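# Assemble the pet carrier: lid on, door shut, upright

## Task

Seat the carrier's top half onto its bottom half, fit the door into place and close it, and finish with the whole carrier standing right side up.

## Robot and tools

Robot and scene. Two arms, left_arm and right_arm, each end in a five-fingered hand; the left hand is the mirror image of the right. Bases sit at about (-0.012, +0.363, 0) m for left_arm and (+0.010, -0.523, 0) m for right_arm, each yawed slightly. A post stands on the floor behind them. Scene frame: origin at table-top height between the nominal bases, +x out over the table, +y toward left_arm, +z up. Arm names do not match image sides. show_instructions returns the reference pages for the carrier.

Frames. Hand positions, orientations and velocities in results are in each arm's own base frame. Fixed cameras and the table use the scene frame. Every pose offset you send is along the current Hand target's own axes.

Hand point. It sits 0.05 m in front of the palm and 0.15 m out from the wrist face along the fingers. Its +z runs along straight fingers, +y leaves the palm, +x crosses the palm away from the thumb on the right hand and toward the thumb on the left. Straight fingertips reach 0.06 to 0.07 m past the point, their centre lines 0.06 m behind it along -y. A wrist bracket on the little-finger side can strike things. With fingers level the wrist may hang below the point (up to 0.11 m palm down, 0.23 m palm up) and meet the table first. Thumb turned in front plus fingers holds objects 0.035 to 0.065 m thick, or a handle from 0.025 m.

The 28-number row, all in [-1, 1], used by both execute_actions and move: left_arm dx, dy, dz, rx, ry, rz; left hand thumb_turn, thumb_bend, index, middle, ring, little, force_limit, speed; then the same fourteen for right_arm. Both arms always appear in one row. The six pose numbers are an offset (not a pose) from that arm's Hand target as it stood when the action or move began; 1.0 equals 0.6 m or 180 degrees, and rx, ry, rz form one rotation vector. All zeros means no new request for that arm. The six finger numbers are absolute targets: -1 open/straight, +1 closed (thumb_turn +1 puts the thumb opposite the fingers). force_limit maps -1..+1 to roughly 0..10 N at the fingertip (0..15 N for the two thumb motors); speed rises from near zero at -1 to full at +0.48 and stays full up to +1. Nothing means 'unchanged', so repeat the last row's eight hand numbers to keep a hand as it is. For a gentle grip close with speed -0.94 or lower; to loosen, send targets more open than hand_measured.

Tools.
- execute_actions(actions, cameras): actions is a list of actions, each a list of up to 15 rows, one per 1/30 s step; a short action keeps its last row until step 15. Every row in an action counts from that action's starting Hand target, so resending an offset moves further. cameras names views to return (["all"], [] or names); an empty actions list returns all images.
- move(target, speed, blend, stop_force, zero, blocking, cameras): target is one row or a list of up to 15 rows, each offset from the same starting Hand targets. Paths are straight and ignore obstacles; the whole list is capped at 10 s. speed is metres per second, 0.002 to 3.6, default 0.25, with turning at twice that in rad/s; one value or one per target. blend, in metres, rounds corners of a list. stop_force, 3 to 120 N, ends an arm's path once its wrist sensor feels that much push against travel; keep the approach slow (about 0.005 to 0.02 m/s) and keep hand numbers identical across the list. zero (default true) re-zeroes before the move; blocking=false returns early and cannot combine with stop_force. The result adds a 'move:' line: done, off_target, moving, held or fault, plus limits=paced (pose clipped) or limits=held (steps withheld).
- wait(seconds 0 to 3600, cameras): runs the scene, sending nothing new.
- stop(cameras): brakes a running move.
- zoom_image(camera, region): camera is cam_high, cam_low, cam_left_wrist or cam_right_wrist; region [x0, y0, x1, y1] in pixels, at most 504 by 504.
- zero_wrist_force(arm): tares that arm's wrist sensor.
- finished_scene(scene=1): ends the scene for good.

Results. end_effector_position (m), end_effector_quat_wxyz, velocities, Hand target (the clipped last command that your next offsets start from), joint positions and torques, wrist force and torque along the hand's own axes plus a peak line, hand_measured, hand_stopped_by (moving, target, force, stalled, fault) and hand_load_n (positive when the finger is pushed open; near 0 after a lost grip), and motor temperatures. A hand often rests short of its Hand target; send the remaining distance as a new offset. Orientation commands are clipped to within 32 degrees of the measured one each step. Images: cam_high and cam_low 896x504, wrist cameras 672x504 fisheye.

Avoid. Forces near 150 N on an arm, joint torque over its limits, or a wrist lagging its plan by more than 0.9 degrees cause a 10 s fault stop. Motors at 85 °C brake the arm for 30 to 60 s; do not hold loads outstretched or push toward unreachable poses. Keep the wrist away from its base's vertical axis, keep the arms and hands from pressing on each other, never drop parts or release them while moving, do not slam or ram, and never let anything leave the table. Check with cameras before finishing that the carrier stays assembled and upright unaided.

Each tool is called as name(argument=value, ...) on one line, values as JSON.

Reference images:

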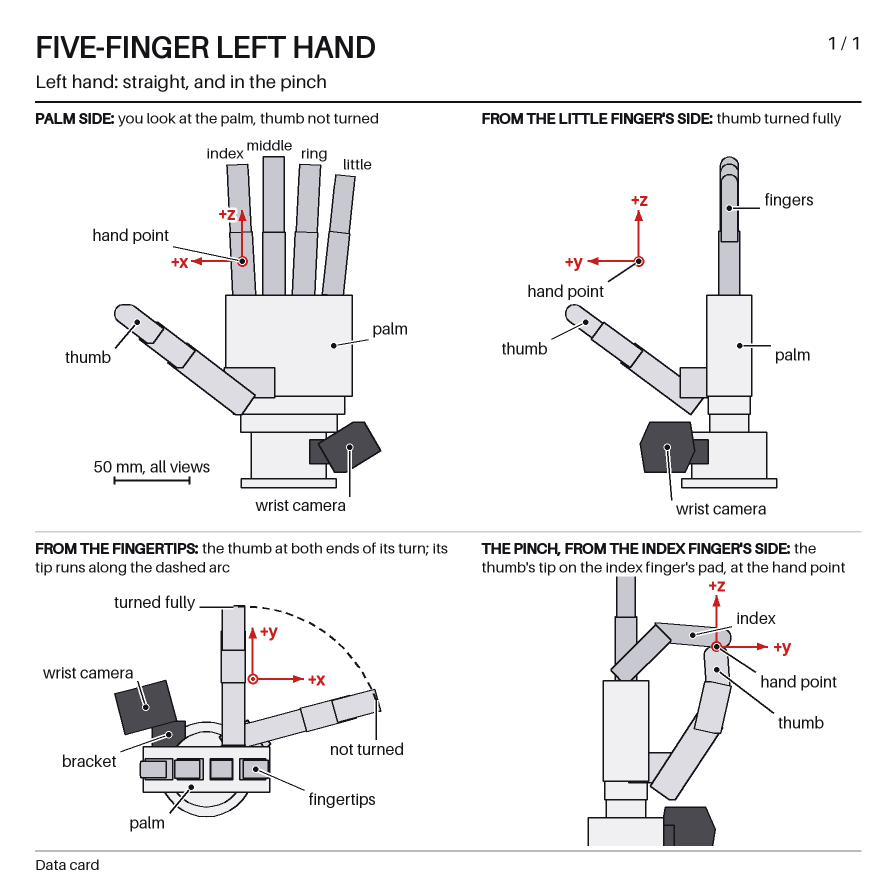

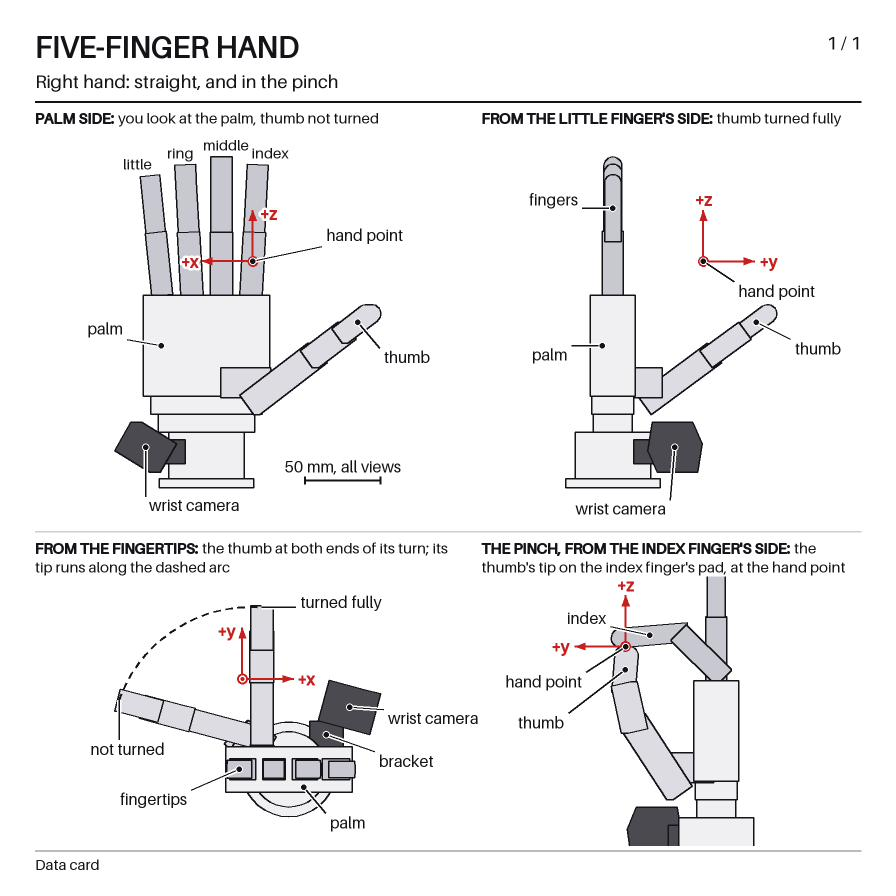

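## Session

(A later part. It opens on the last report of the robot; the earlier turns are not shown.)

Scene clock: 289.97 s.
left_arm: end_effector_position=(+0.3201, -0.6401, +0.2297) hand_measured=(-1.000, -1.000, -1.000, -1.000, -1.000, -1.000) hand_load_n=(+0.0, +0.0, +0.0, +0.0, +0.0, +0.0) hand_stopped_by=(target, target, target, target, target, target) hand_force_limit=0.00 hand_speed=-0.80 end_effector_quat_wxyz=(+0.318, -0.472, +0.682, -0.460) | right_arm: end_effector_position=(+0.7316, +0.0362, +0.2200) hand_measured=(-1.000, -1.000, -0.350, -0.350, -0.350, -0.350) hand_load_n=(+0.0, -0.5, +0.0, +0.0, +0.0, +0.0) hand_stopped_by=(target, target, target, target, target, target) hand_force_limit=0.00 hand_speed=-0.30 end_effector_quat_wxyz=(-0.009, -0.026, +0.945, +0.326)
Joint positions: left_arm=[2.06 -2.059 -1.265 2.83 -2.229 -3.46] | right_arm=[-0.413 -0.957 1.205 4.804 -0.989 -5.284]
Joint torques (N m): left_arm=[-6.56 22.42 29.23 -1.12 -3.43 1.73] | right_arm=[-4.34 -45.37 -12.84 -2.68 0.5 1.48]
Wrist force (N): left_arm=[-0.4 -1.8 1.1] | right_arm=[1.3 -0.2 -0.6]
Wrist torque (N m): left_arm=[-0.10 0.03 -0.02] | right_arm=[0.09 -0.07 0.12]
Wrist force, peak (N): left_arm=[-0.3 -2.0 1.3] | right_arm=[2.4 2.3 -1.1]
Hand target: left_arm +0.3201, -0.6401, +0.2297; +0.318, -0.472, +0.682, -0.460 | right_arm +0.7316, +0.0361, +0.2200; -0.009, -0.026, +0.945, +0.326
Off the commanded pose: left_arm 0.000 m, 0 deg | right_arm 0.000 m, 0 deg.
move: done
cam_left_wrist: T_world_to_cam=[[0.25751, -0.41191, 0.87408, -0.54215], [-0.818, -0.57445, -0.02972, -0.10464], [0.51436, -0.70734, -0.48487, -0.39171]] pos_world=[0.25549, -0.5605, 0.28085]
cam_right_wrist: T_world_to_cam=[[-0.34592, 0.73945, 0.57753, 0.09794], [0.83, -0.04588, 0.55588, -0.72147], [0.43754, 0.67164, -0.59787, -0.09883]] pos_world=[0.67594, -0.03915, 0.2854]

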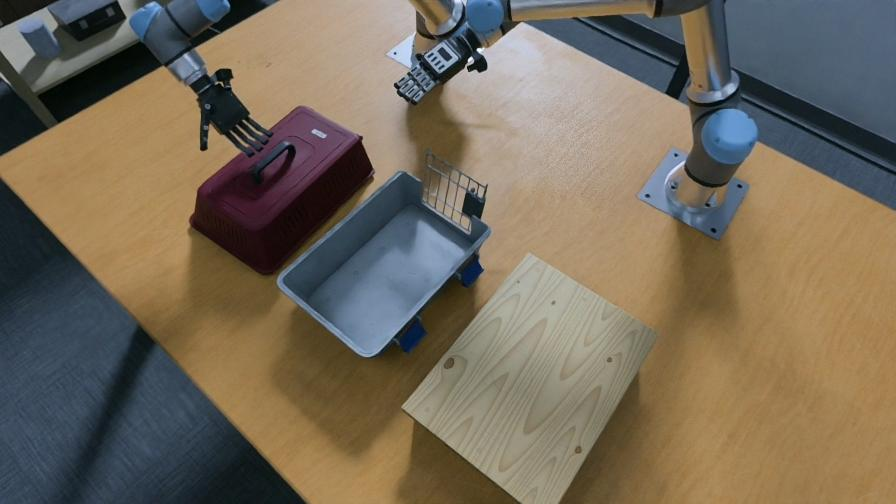

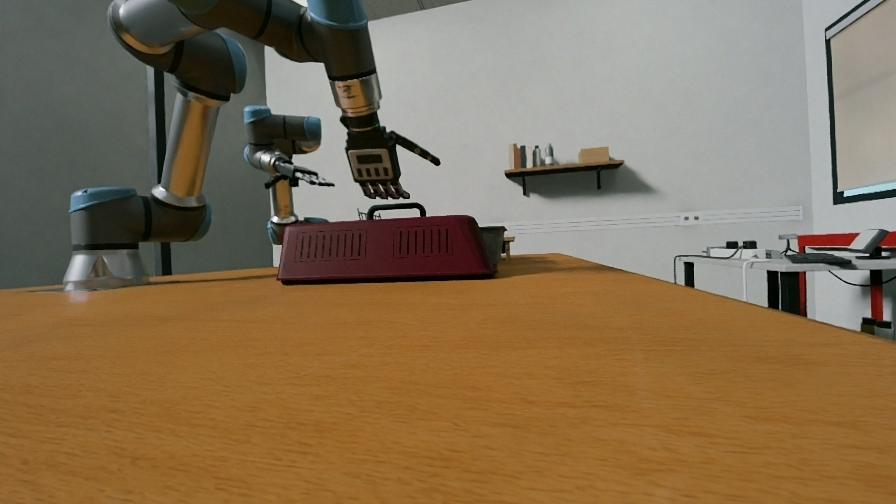

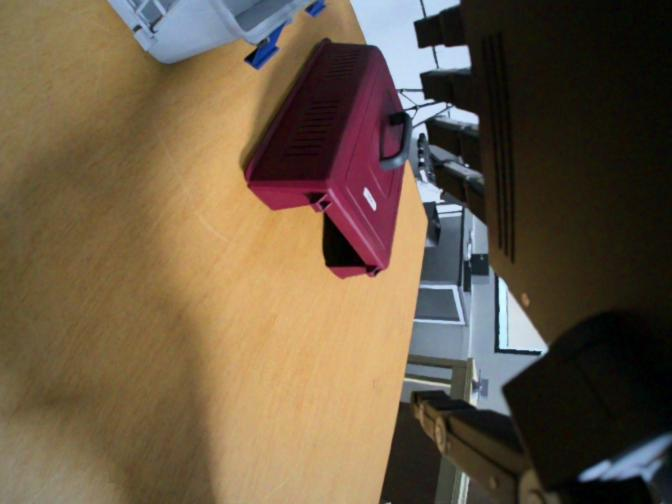

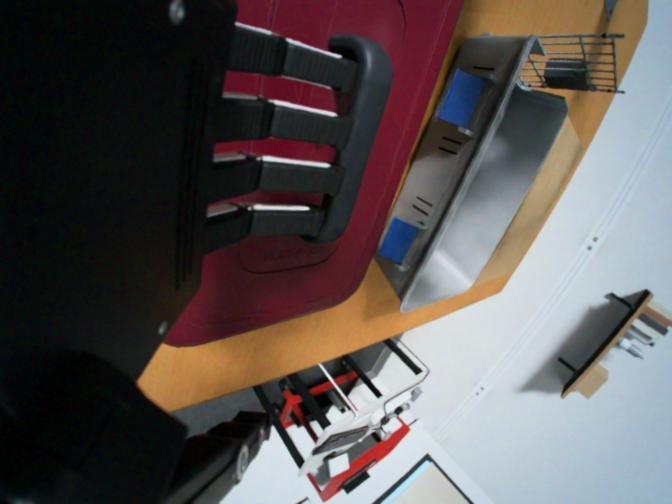

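zoom_image(camera="cam_right_wrist", region=[200, 10, 420, 260])

zoom_image(camera="cam_low", region=[330, 150, 450, 230])

zoom_image(camera="cam_left_wrist", region=[350, 90, 450, 210])

zoom_image(camera="cam_high", region=[190, 90, 320, 200])

Scaled by 2.016 from the camera's image (finer frame: 960x720).

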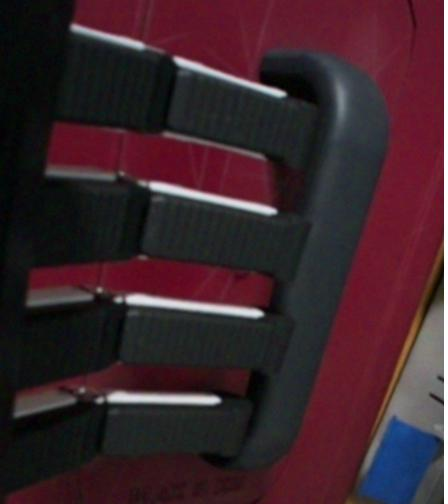

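Scaled by 4.200 from the camera's image (finer frame: 1280x720).

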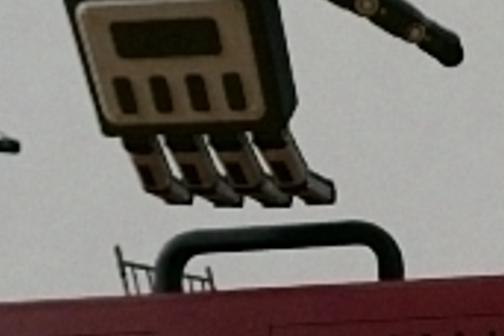

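Scaled by 4.200 from the camera's image (finer frame: 960x720).

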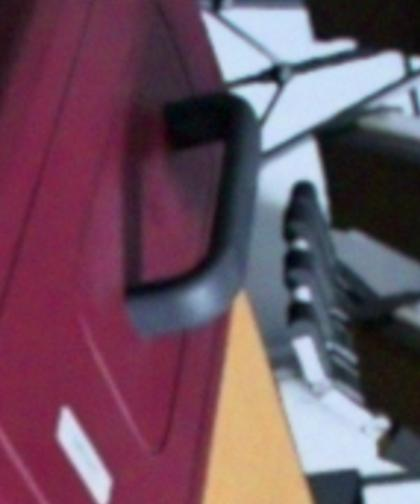

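Scaled by 3.877 from the camera's image (finer frame: 1280x720).

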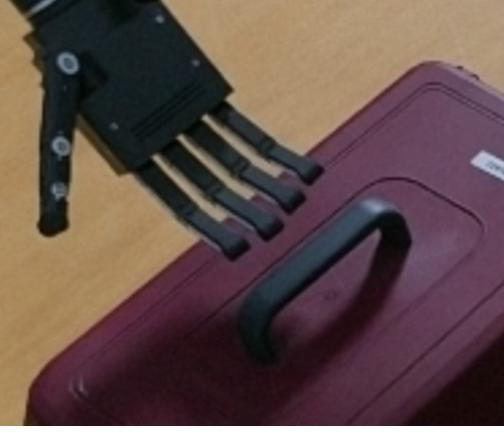

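move(target=[0,0,0,0,0,0,-1,-1,-1,-1,-1,-1,0,-0.8,-0.005,-0.0447,0.0571,0,0,0,-1,-1,-0.35,-0.35,-0.35,-0.35,0,-0.3], speed=0.06, stop_force=8, cameras=["all"])

zoom_image(camera="cam_low", region=[330, 150, 450, 230])

zoom_image(camera="cam_left_wrist", region=[350, 90, 450, 210])

zoom_image(camera="cam_right_wrist", region=[200, 10, 420, 260])

Scene clock: 321.67 s.
left_arm: end_effector_position=(+0.3201, -0.6401, +0.2297) hand_measured=(-1.000, -1.000, -1.000, -1.000, -1.000, -1.000) hand_load_n=(-0.5, +0.0, +0.0, +0.0, +0.0, +0.0) hand_stopped_by=(target, target, target, target, target, target) hand_force_limit=0.00 hand_speed=-0.80 end_effector_quat_wxyz=(+0.318, -0.472, +0.682, -0.460) | right_arm: end_effector_position=(+0.7346, +0.0363, +0.1765) hand_measured=(-1.000, -1.000, -0.350, -0.350, -0.350, -0.350) hand_load_n=(+0.0, +0.0, +0.0, +0.0, +0.5, +0.0) hand_stopped_by=(target, target, target, target, target, target) hand_force_limit=0.00 hand_speed=-0.30 end_effector_quat_wxyz=(-0.009, -0.026, +0.945, +0.326)
Joint positions: left_arm=[2.06 -2.059 -1.265 2.83 -2.229 -3.46] | right_arm=[-0.412 -0.918 1.258 4.712 -0.988 -5.281]
Joint torques (N m): left_arm=[-7.44 23.87 27.88 -0.89 -3.46 0.74] | right_arm=[-4.02 -68.51 -36.87 -3.4 2.35 -0.2]
Wrist force (N): left_arm=[-0.2 -1.9 1.1] | right_arm=[1.1 -0.1 -0.5]
Wrist torque (N m): left_arm=[-0.11 0.00 -0.01] | right_arm=[0.10 -0.06 0.10]
Wrist force, peak (N): left_arm=[-0.3 -2.0 1.3] | right_arm=[1.7 -0.3 -0.9]
Hand target: left_arm +0.3201, -0.6401, +0.2297; +0.318, -0.472, +0.682, -0.460 | right_arm +0.7346, +0.0363, +0.1765; -0.009, -0.026, +0.945, +0.326
Off the commanded pose: left_arm 0.000 m, 0 deg | right_arm 0.000 m, 0 deg.
move: done
cam_left_wrist: T_world_to_cam=[[0.25751, -0.41191, 0.87408, -0.54215], [-0.818, -0.57445, -0.02972, -0.10464], [0.51436, -0.70734, -0.48487, -0.39171]] pos_world=[0.25549, -0.5605, 0.28085]
cam_right_wrist: T_world_to_cam=[[-0.34589, 0.7396, 0.57737, 0.12411], [0.82999, -0.04579, 0.55589, -0.69972], [0.43758, 0.67149, -0.59802, -0.12627]] pos_world=[0.67894, -0.03905, 0.2418]

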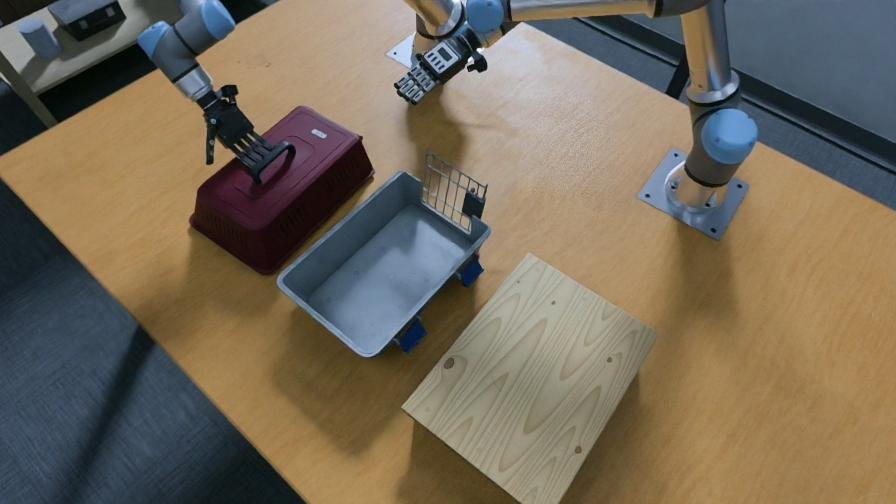

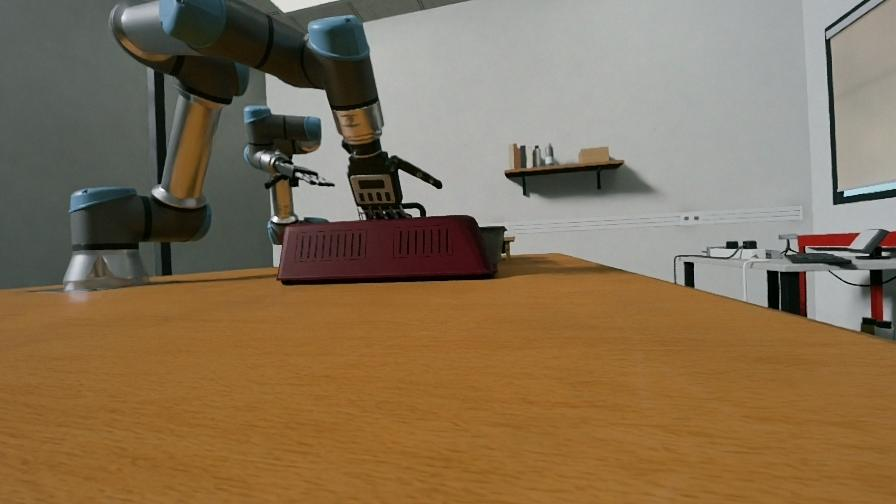

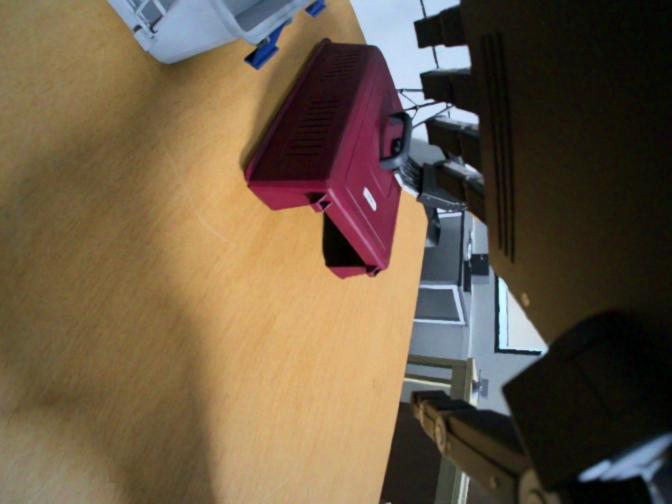

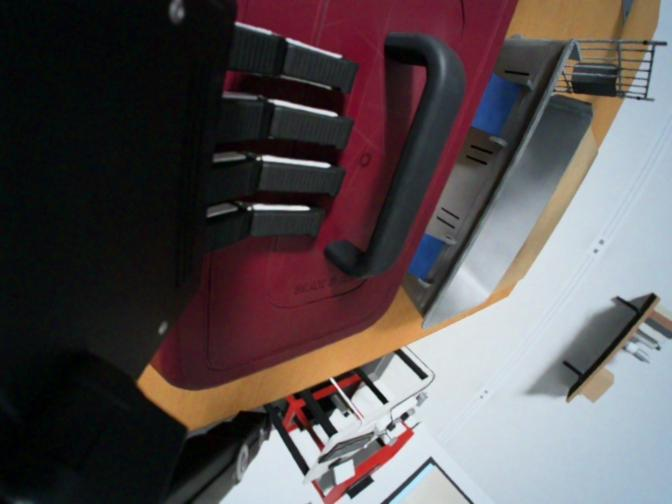

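Scaled by 4.200 from the camera's image (finer frame: 1280x720).

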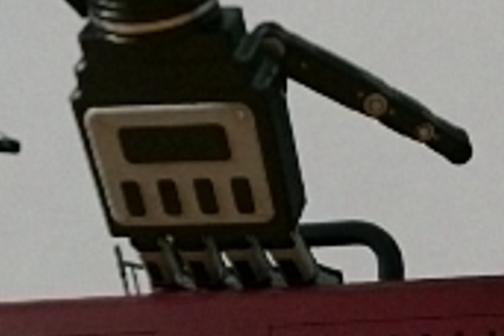

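Scaled by 4.200 from the camera's image (finer frame: 960x720).

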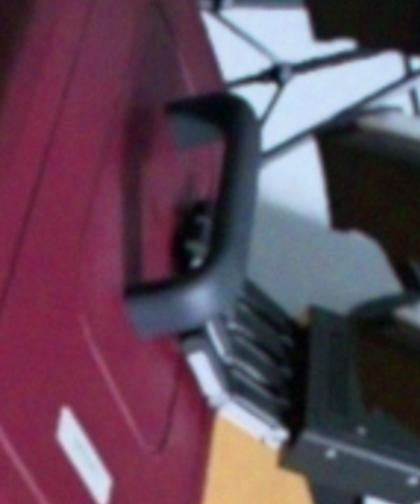

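Scaled by 2.016 from the camera's image (finer frame: 960x720).

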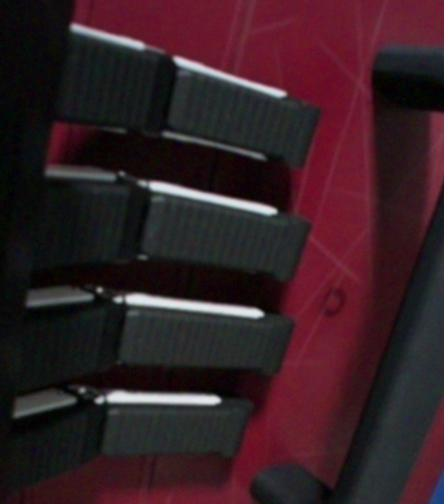

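move(target=[0,0,0,0,0,0,-1,-1,-1,-1,-1,-1,0,-0.8,-0.005,0.0394,0.0308,0,0,0,-1,-1,-0.35,-0.35,-0.35,-0.35,0,-0.3], speed=0.05, stop_force=6, cameras=["cam_low","cam_left_wrist","cam_right_wrist"])

zoom_image(camera="cam_left_wrist", region=[360, 100, 430, 180])

zoom_image(camera="cam_right_wrist", region=[200, 10, 420, 260])

Scene clock: 335.97 s.
left_arm: end_effector_position=(+0.3201, -0.6401, +0.2297) hand_measured=(-1.000, -1.000, -1.000, -1.000, -1.000, -1.000) hand_load_n=(-0.5, +0.0, +0.0, +0.0, +0.0, +0.0) hand_stopped_by=(target, target, target, target, target, target) hand_force_limit=0.00 hand_speed=-0.80 end_effector_quat_wxyz=(+0.318, -0.472, +0.682, -0.460) | right_arm: end_effector_position=(+0.7359, +0.0664, +0.1766) hand_measured=(-1.000, -1.000, -0.350, -0.350, -0.350, -0.350) hand_load_n=(+0.0, +0.0, +0.0, +0.0, +0.0, +0.0) hand_stopped_by=(target, target, target, target, target, target) hand_force_limit=0.00 hand_speed=-0.30 end_effector_quat_wxyz=(-0.009, -0.026, +0.945, +0.326)
Joint positions: left_arm=[2.06 -2.059 -1.265 2.83 -2.229 -3.46] | right_arm=[-0.372 -0.93 1.283 4.673 -0.976 -5.237]
Joint torques (N m): left_arm=[-6.21 24.44 27.59 -0.94 -3.7 0.15] | right_arm=[-2.93 -21.98 -36.84 0.2 -1.63 -1.58]
Wrist force (N): left_arm=[-0.2 -1.9 1.1] | right_arm=[1.2 -0.1 -0.2]
Wrist torque (N m): left_arm=[-0.11 -0.01 -0.01] | right_arm=[0.10 -0.08 0.00]
Wrist force, peak (N): left_arm=[-0.1 -2.0 1.2] | right_arm=[1.4 -1.8 -1.7]
Hand target: left_arm +0.3201, -0.6401, +0.2297; +0.318, -0.472, +0.682, -0.460 | right_arm +0.7359, +0.0664, +0.1765; -0.009, -0.026, +0.945, +0.326
Off the commanded pose: left_arm 0.000 m, 0 deg | right_arm 0.000 m, 0 deg.
move: done
cam_left_wrist: T_world_to_cam=[[0.25751, -0.41191, 0.87408, -0.54215], [-0.818, -0.57445, -0.02972, -0.10464], [0.51436, -0.70734, -0.48487, -0.39171]] pos_world=[0.25549, -0.5605, 0.28085]
cam_right_wrist: T_world_to_cam=[[-0.34595, 0.73962, 0.5773, 0.1023], [0.82992, -0.04578, 0.556, -0.69945], [0.43766, 0.67146, -0.59799, -0.14705]] pos_world=[0.68024, -0.00895, 0.2419]

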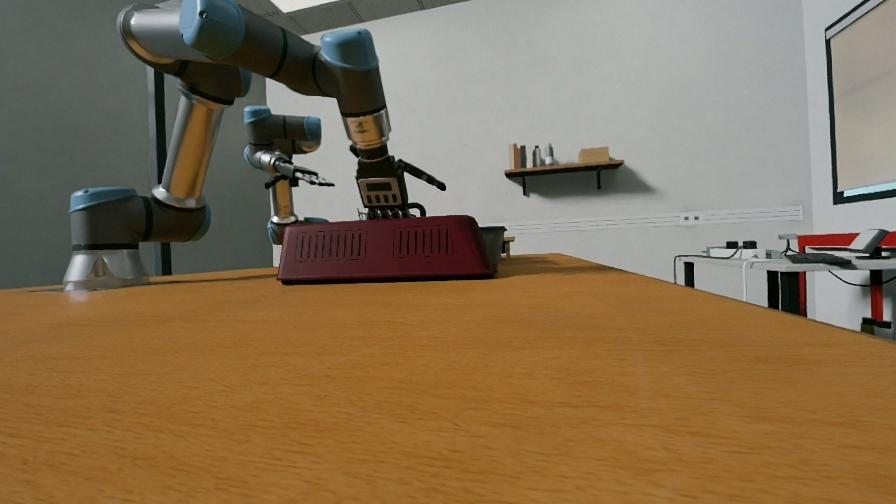

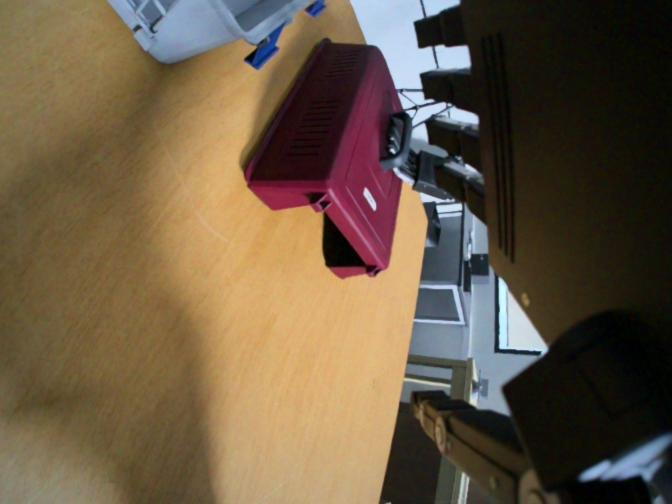

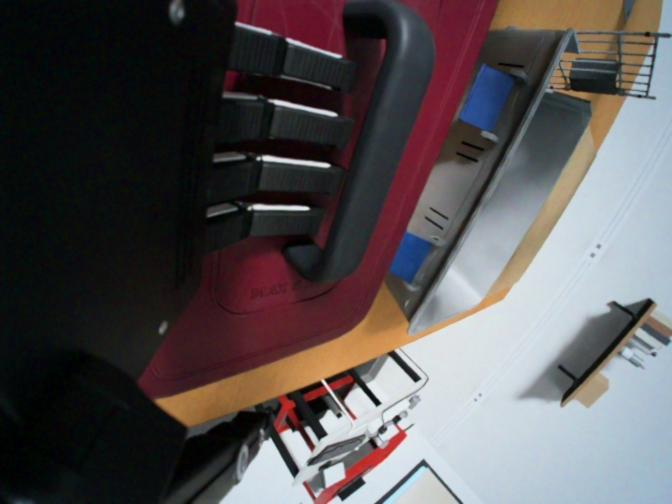

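Scaled by 6.300 from the camera's image (finer frame: 960x720).

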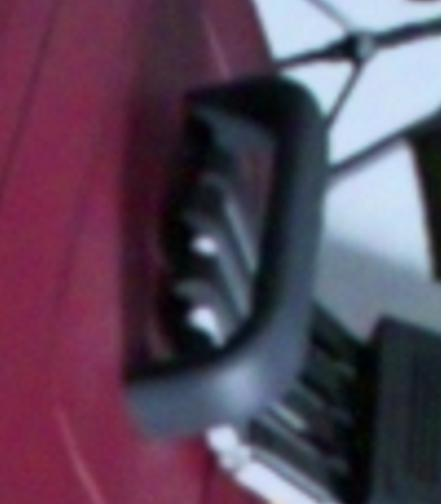

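Scaled by 2.016 from the camera's image (finer frame: 960x720).

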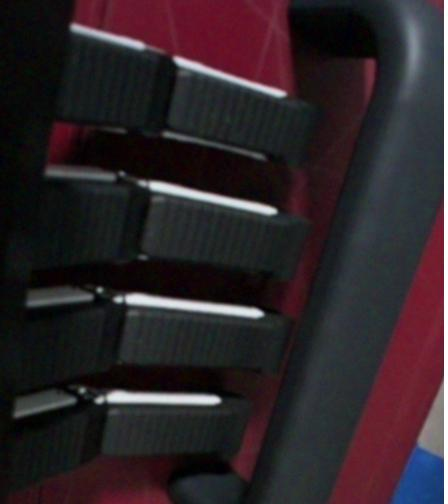

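move(target=[0,0,0,0,0,0,-1,-1,-1,-1,-1,-1,0,-0.8,0,0.0433,0.0339,0,0,0,-1,-1,-0.35,-0.35,-0.35,-0.35,0,-0.3], speed=0.05, stop_force=6, cameras=["cam_high","cam_low","cam_left_wrist","cam_right_wrist"])

zoom_image(camera="cam_left_wrist", region=[360, 100, 430, 180])

zoom_image(camera="cam_right_wrist", region=[200, 10, 420, 260])

zoom_image(camera="cam_high", region=[220, 110, 320, 200])

Scene clock: 345.87 s.
left_arm: end_effector_position=(+0.3201, -0.6401, +0.2297) hand_measured=(-1.000, -1.000, -1.000, -1.000, -1.000, -1.000) hand_load_n=(-0.5, +0.0, +0.0, +0.0, +0.0, +0.0) hand_stopped_by=(target, target, target, target, target, target) hand_force_limit=0.00 hand_speed=-0.80 end_effector_quat_wxyz=(+0.318, -0.472, +0.682, -0.460) | right_arm: end_effector_position=(+0.7341, +0.0994, +0.1765) hand_measured=(-1.000, -1.000, -0.350, -0.350, -0.350, -0.350) hand_load_n=(+0.0, +0.0, +0.5, +0.5, +0.0, +0.0) hand_stopped_by=(target, target, target, target, target, target) hand_force_limit=0.00 hand_speed=-0.30 end_effector_quat_wxyz=(-0.009, -0.026, +0.945, +0.326)
Joint positions: left_arm=[2.06 -2.059 -1.265 2.83 -2.229 -3.46] | right_arm=[-0.33 -0.946 1.318 4.626 -0.963 -5.187]
Joint torques (N m): left_arm=[-7.58 24.17 26.26 -0.85 -3.54 -0.59] | right_arm=[-4.07 -20.79 -36.62 0.23 -1.64 -1.58]
Wrist force (N): left_arm=[-0.5 -1.8 1.0] | right_arm=[1.6 0.0 -0.4]
Wrist torque (N m): left_arm=[-0.09 0.03 -0.03] | right_arm=[0.14 -0.13 0.03]
Wrist force, peak (N): left_arm=[-0.2 -1.9 1.3] | right_arm=[1.6 -1.5 -0.9]
Hand target: left_arm +0.3201, -0.6401, +0.2297; +0.318, -0.472, +0.682, -0.460 | right_arm +0.7341, +0.0994, +0.1765; -0.009, -0.026, +0.945, +0.326
Off the commanded pose: left_arm 0.000 m, 0 deg | right_arm 0.000 m, 0 deg.
move: done
cam_left_wrist: T_world_to_cam=[[0.25751, -0.41191, 0.87408, -0.54215], [-0.818, -0.57445, -0.02972, -0.10464], [0.51436, -0.70734, -0.48487, -0.39171]] pos_world=[0.25549, -0.5605, 0.28085]
cam_right_wrist: T_world_to_cam=[[-0.34589, 0.7396, 0.57737, 0.07734], [0.82999, -0.04579, 0.55589, -0.69642], [0.43758, 0.67149, -0.59802, -0.16836]] pos_world=[0.67844, 0.02395, 0.2418]

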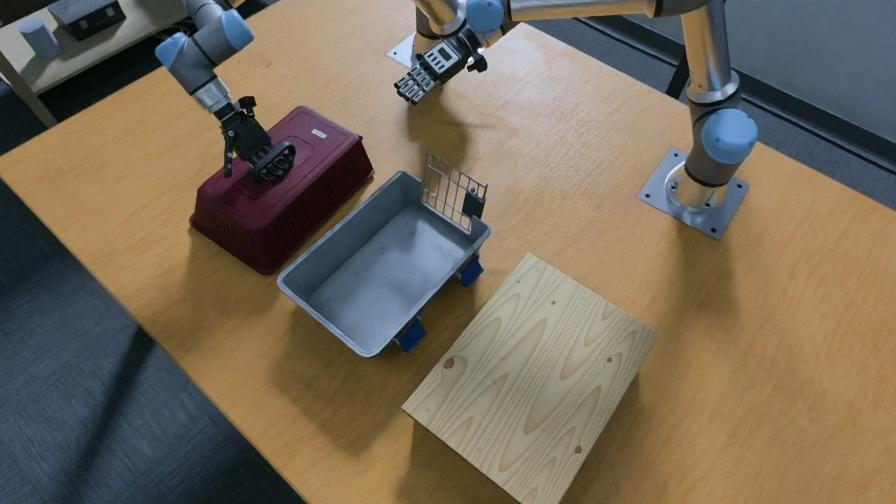

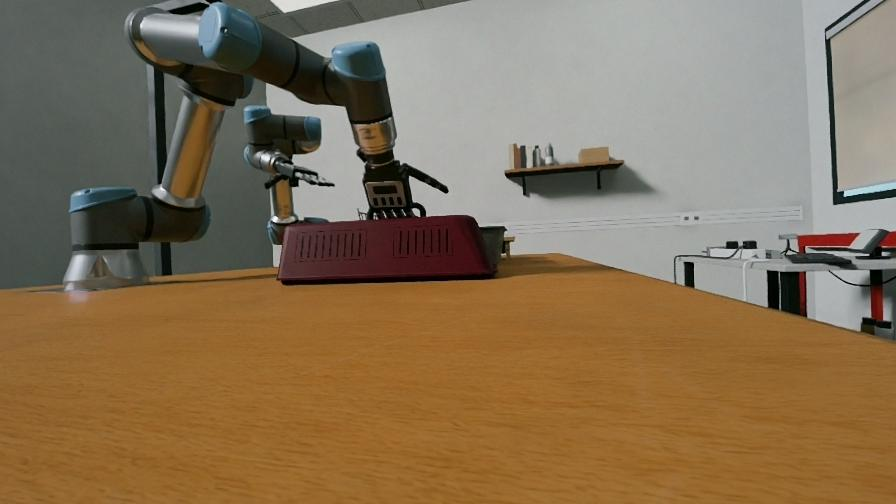

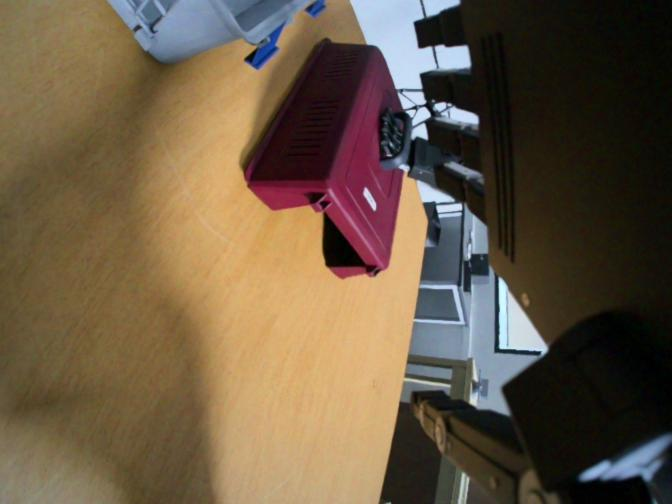

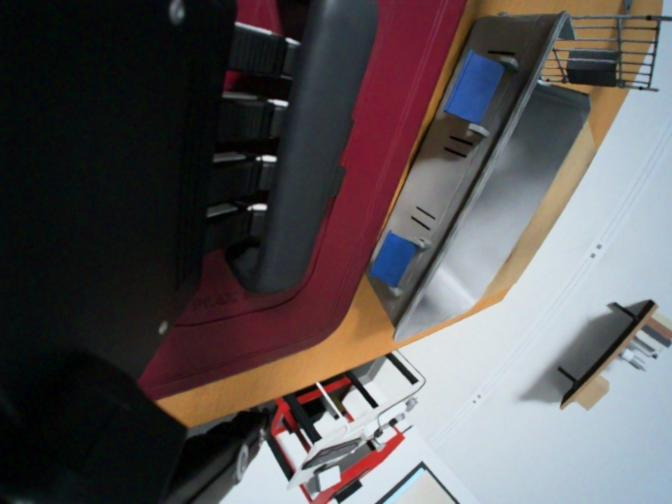

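Scaled by 6.300 from the camera's image (finer frame: 960x720).

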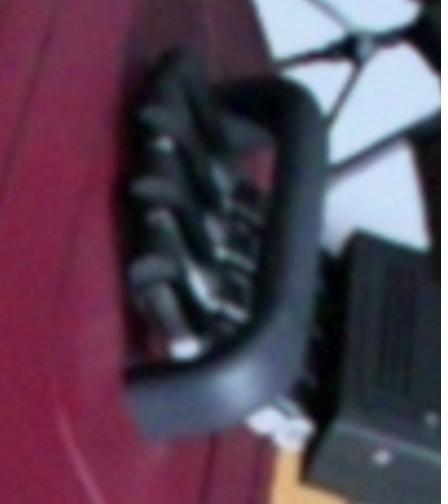

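Scaled by 2.016 from the camera's image (finer frame: 960x720).

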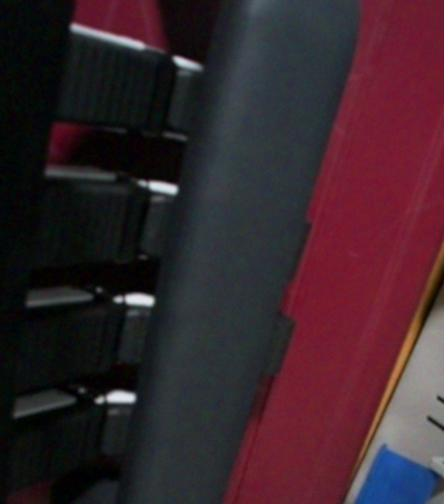

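Scaled by 5.040 from the camera's image (finer frame: 1280x720).

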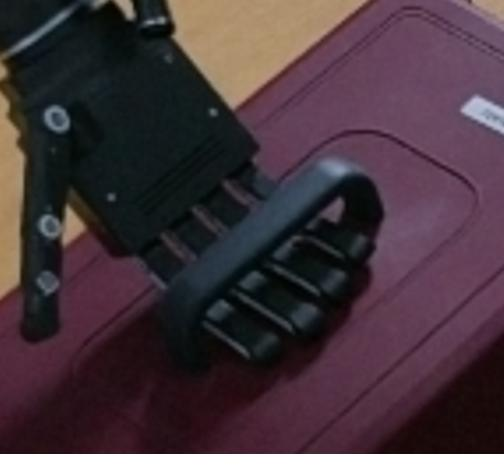

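move(target=[0,0,0,0,0,0,-1,-1,-1,-1,-1,-1,0,-0.8,0,0.0066,0.0105,0,0,0,-1,-1,-0.17,-0.17,-0.17,-0.17,-0.4,-0.8], speed=0.02)

move(target=[0,0,0,0,0,0,-1,-1,-1,-1,-1,-1,0,-0.8,0,0.0054,0.0095,0,0,0,-1,-1,0.0,0.0,0.0,0.0,-0.4,-0.8], speed=0.02, cameras=["cam_high","cam_low","cam_left_wrist","cam_right_wrist"])

zoom_image(camera="cam_left_wrist", region=[360, 100, 430, 180])

zoom_image(camera="cam_right_wrist", region=[200, 10, 420, 260])

zoom_image(camera="cam_high", region=[220, 110, 320, 200])

Scene clock: 362.90 s.
left_arm: end_effector_position=(+0.3201, -0.6401, +0.2297) hand_measured=(-1.000, -1.000, -1.000, -1.000, -1.000, -1.000) hand_load_n=(+0.0, +0.0, +0.0, +0.0, +0.0, +0.0) hand_stopped_by=(target, target, target, target, target, target) hand_force_limit=0.00 hand_speed=-0.80 end_effector_quat_wxyz=(+0.318, -0.472, +0.682, -0.460) | right_arm: end_effector_position=(+0.7337, +0.1065, +0.1738) hand_measured=(-1.000, -1.000, -0.170, -0.170, -0.170, -0.170) hand_load_n=(+0.0, +0.0, +0.0, +0.0, +0.0, +0.5) hand_stopped_by=(target, target, target, target, target, target) hand_force_limit=-0.40 hand_speed=-0.80 end_effector_quat_wxyz=(-0.009, -0.026, +0.945, +0.326)
Joint positions: left_arm=[2.06 -2.059 -1.265 2.83 -2.229 -3.46] | right_arm=[-0.32 -0.947 1.328 4.611 -0.96 -5.176]
Joint torques (N m): left_arm=[-6.57 25.42 26.14 -1.17 -3.56 -1.16] | right_arm=[-4.33 -66.25 -22.21 0.07 2.68 -1.17]
Wrist force (N): left_arm=[-0.4 -1.7 1.1] | right_arm=[1.2 0.0 -0.2]
Wrist torque (N m): left_arm=[-0.08 0.02 -0.03] | right_arm=[0.13 -0.08 0.01]
Wrist force, peak (N): left_arm=[-0.2 -1.9 1.2] | right_arm=[1.9 -0.3 -0.4]
Hand target: left_arm +0.3201, -0.6401, +0.2297; +0.318, -0.472, +0.682, -0.460 | right_arm +0.7337, +0.1064, +0.1740; -0.009, -0.026, +0.945, +0.326
Off the commanded pose: left_arm 0.000 m, 0 deg | right_arm 0.000 m, 0 deg.
move: done

Scene clock: 363.50 s.
left_arm: end_effector_position=(+0.3201, -0.6401, +0.2297) hand_measured=(-1.000, -1.000, -1.000, -1.000, -1.000, -1.000) hand_load_n=(+0.0, +0.0, +0.0, +0.0, +0.0, +0.0) hand_stopped_by=(target, target, target, target, target, target) hand_force_limit=0.00 hand_speed=-0.80 end_effector_quat_wxyz=(+0.318, -0.472, +0.682, -0.460) | right_arm: end_effector_position=(+0.7334, +0.1125, +0.1714) hand_measured=(-1.000, -1.000, +0.000, +0.000, +0.000, +0.000) hand_load_n=(+0.0, +0.0, +0.0, +0.5, +0.0, +0.0) hand_stopped_by=(target, target, target, target, target, target) hand_force_limit=-0.40 hand_speed=-0.80 end_effector_quat_wxyz=(-0.009, -0.026, +0.945, +0.326)
Joint positions: left_arm=[2.06 -2.059 -1.265 2.83 -2.229 -3.46] | right_arm=[-0.312 -0.947 1.337 4.597 -0.958 -5.167]
Joint torques (N m): left_arm=[-7.09 24.47 25.81 -1.04 -3.64 -1.41] | right_arm=[-4.44 -67.12 -22.46 0.12 2.72 -1.27]
Wrist force (N): left_arm=[-0.2 -1.6 1.1] | right_arm=[1.4 0.3 -0.4]
Wrist torque (N m): left_arm=[-0.07 -0.01 -0.02] | right_arm=[0.19 -0.11 0.04]
Wrist force, peak (N): left_arm=[-0.2 -1.9 1.2] | right_arm=[1.6 0.6 0.2]
Hand target: left_arm +0.3201, -0.6401, +0.2297; +0.318, -0.472, +0.682, -0.460 | right_arm +0.7334, +0.1124, +0.1715; -0.009, -0.026, +0.945, +0.326
Off the commanded pose: left_arm 0.000 m, 0 deg | right_arm 0.000 m, 0 deg.
move: done
cam_left_wrist: T_world_to_cam=[[0.25751, -0.41191, 0.87408, -0.54215], [-0.818, -0.57445, -0.02972, -0.10464], [0.51436, -0.70734, -0.48487, -0.39171]] pos_world=[0.25549, -0.5605, 0.28085]
cam_right_wrist: T_world_to_cam=[[-0.34582, 0.73962, 0.57739, 0.07023], [0.82998, -0.0459, 0.5559, -0.69239], [0.43766, 0.67146, -0.59799, -0.18002]] pos_world=[0.67774, 0.03715, 0.2367]

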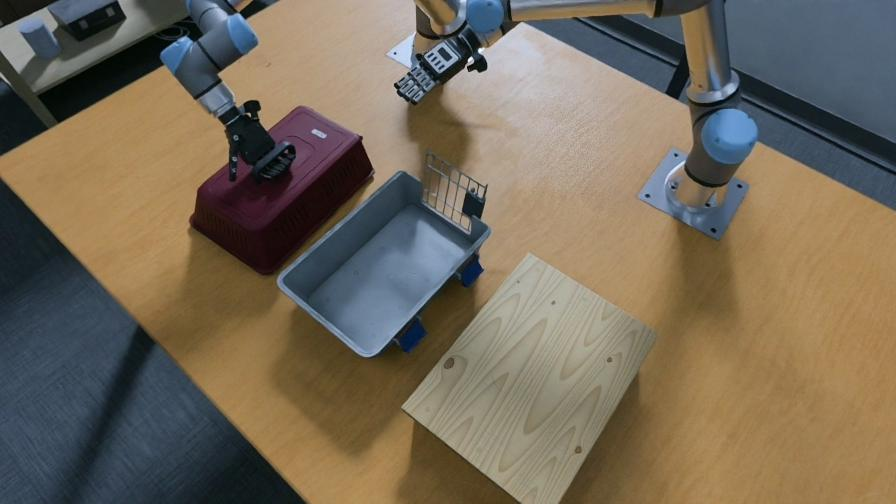

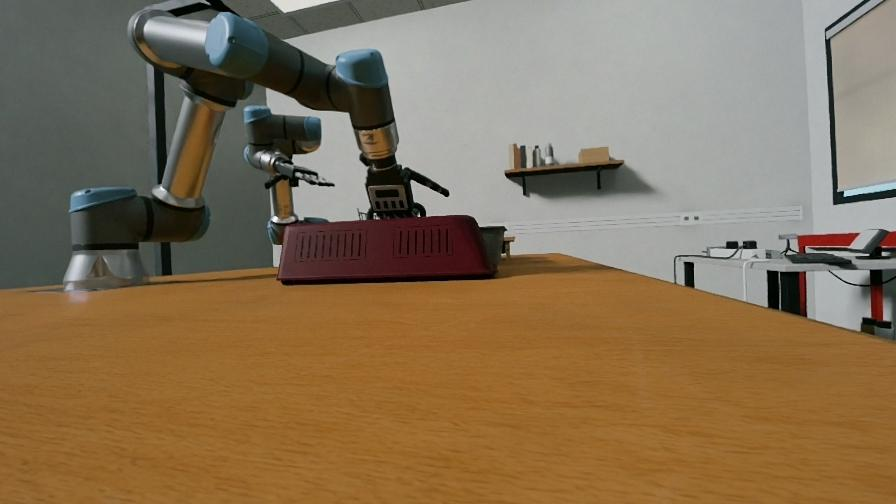

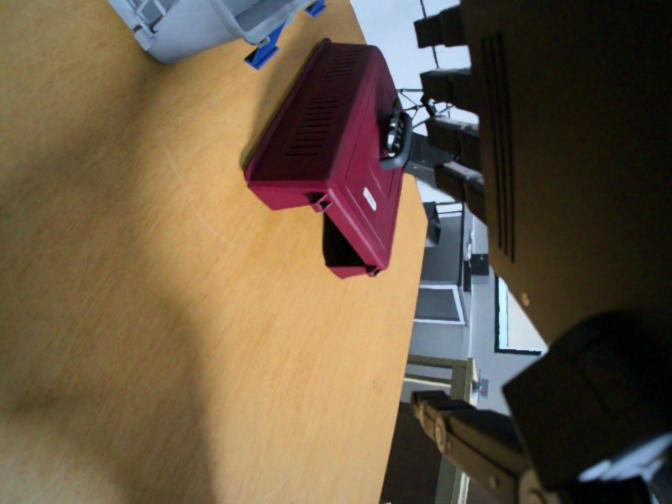

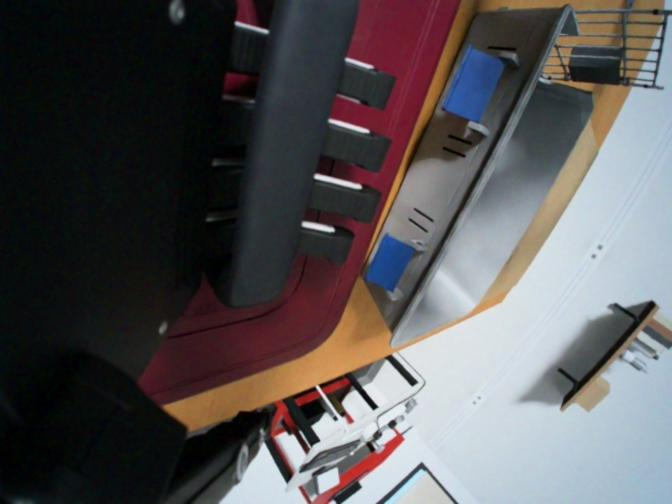

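Scaled by 6.300 from the camera's image (finer frame: 960x720).

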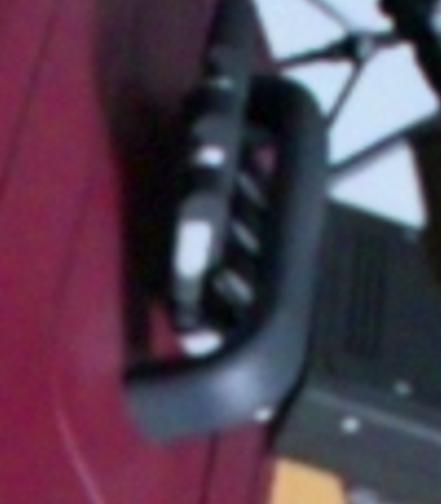

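Scaled by 2.016 from the camera's image (finer frame: 960x720).

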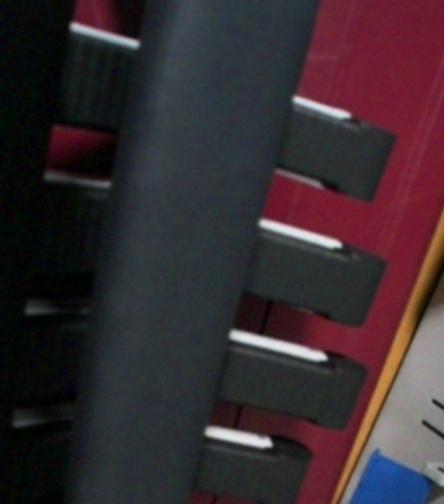

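Scaled by 5.040 from the camera's image (finer frame: 1280x720).

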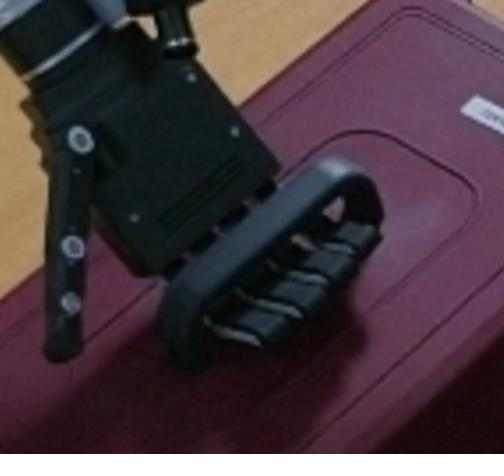

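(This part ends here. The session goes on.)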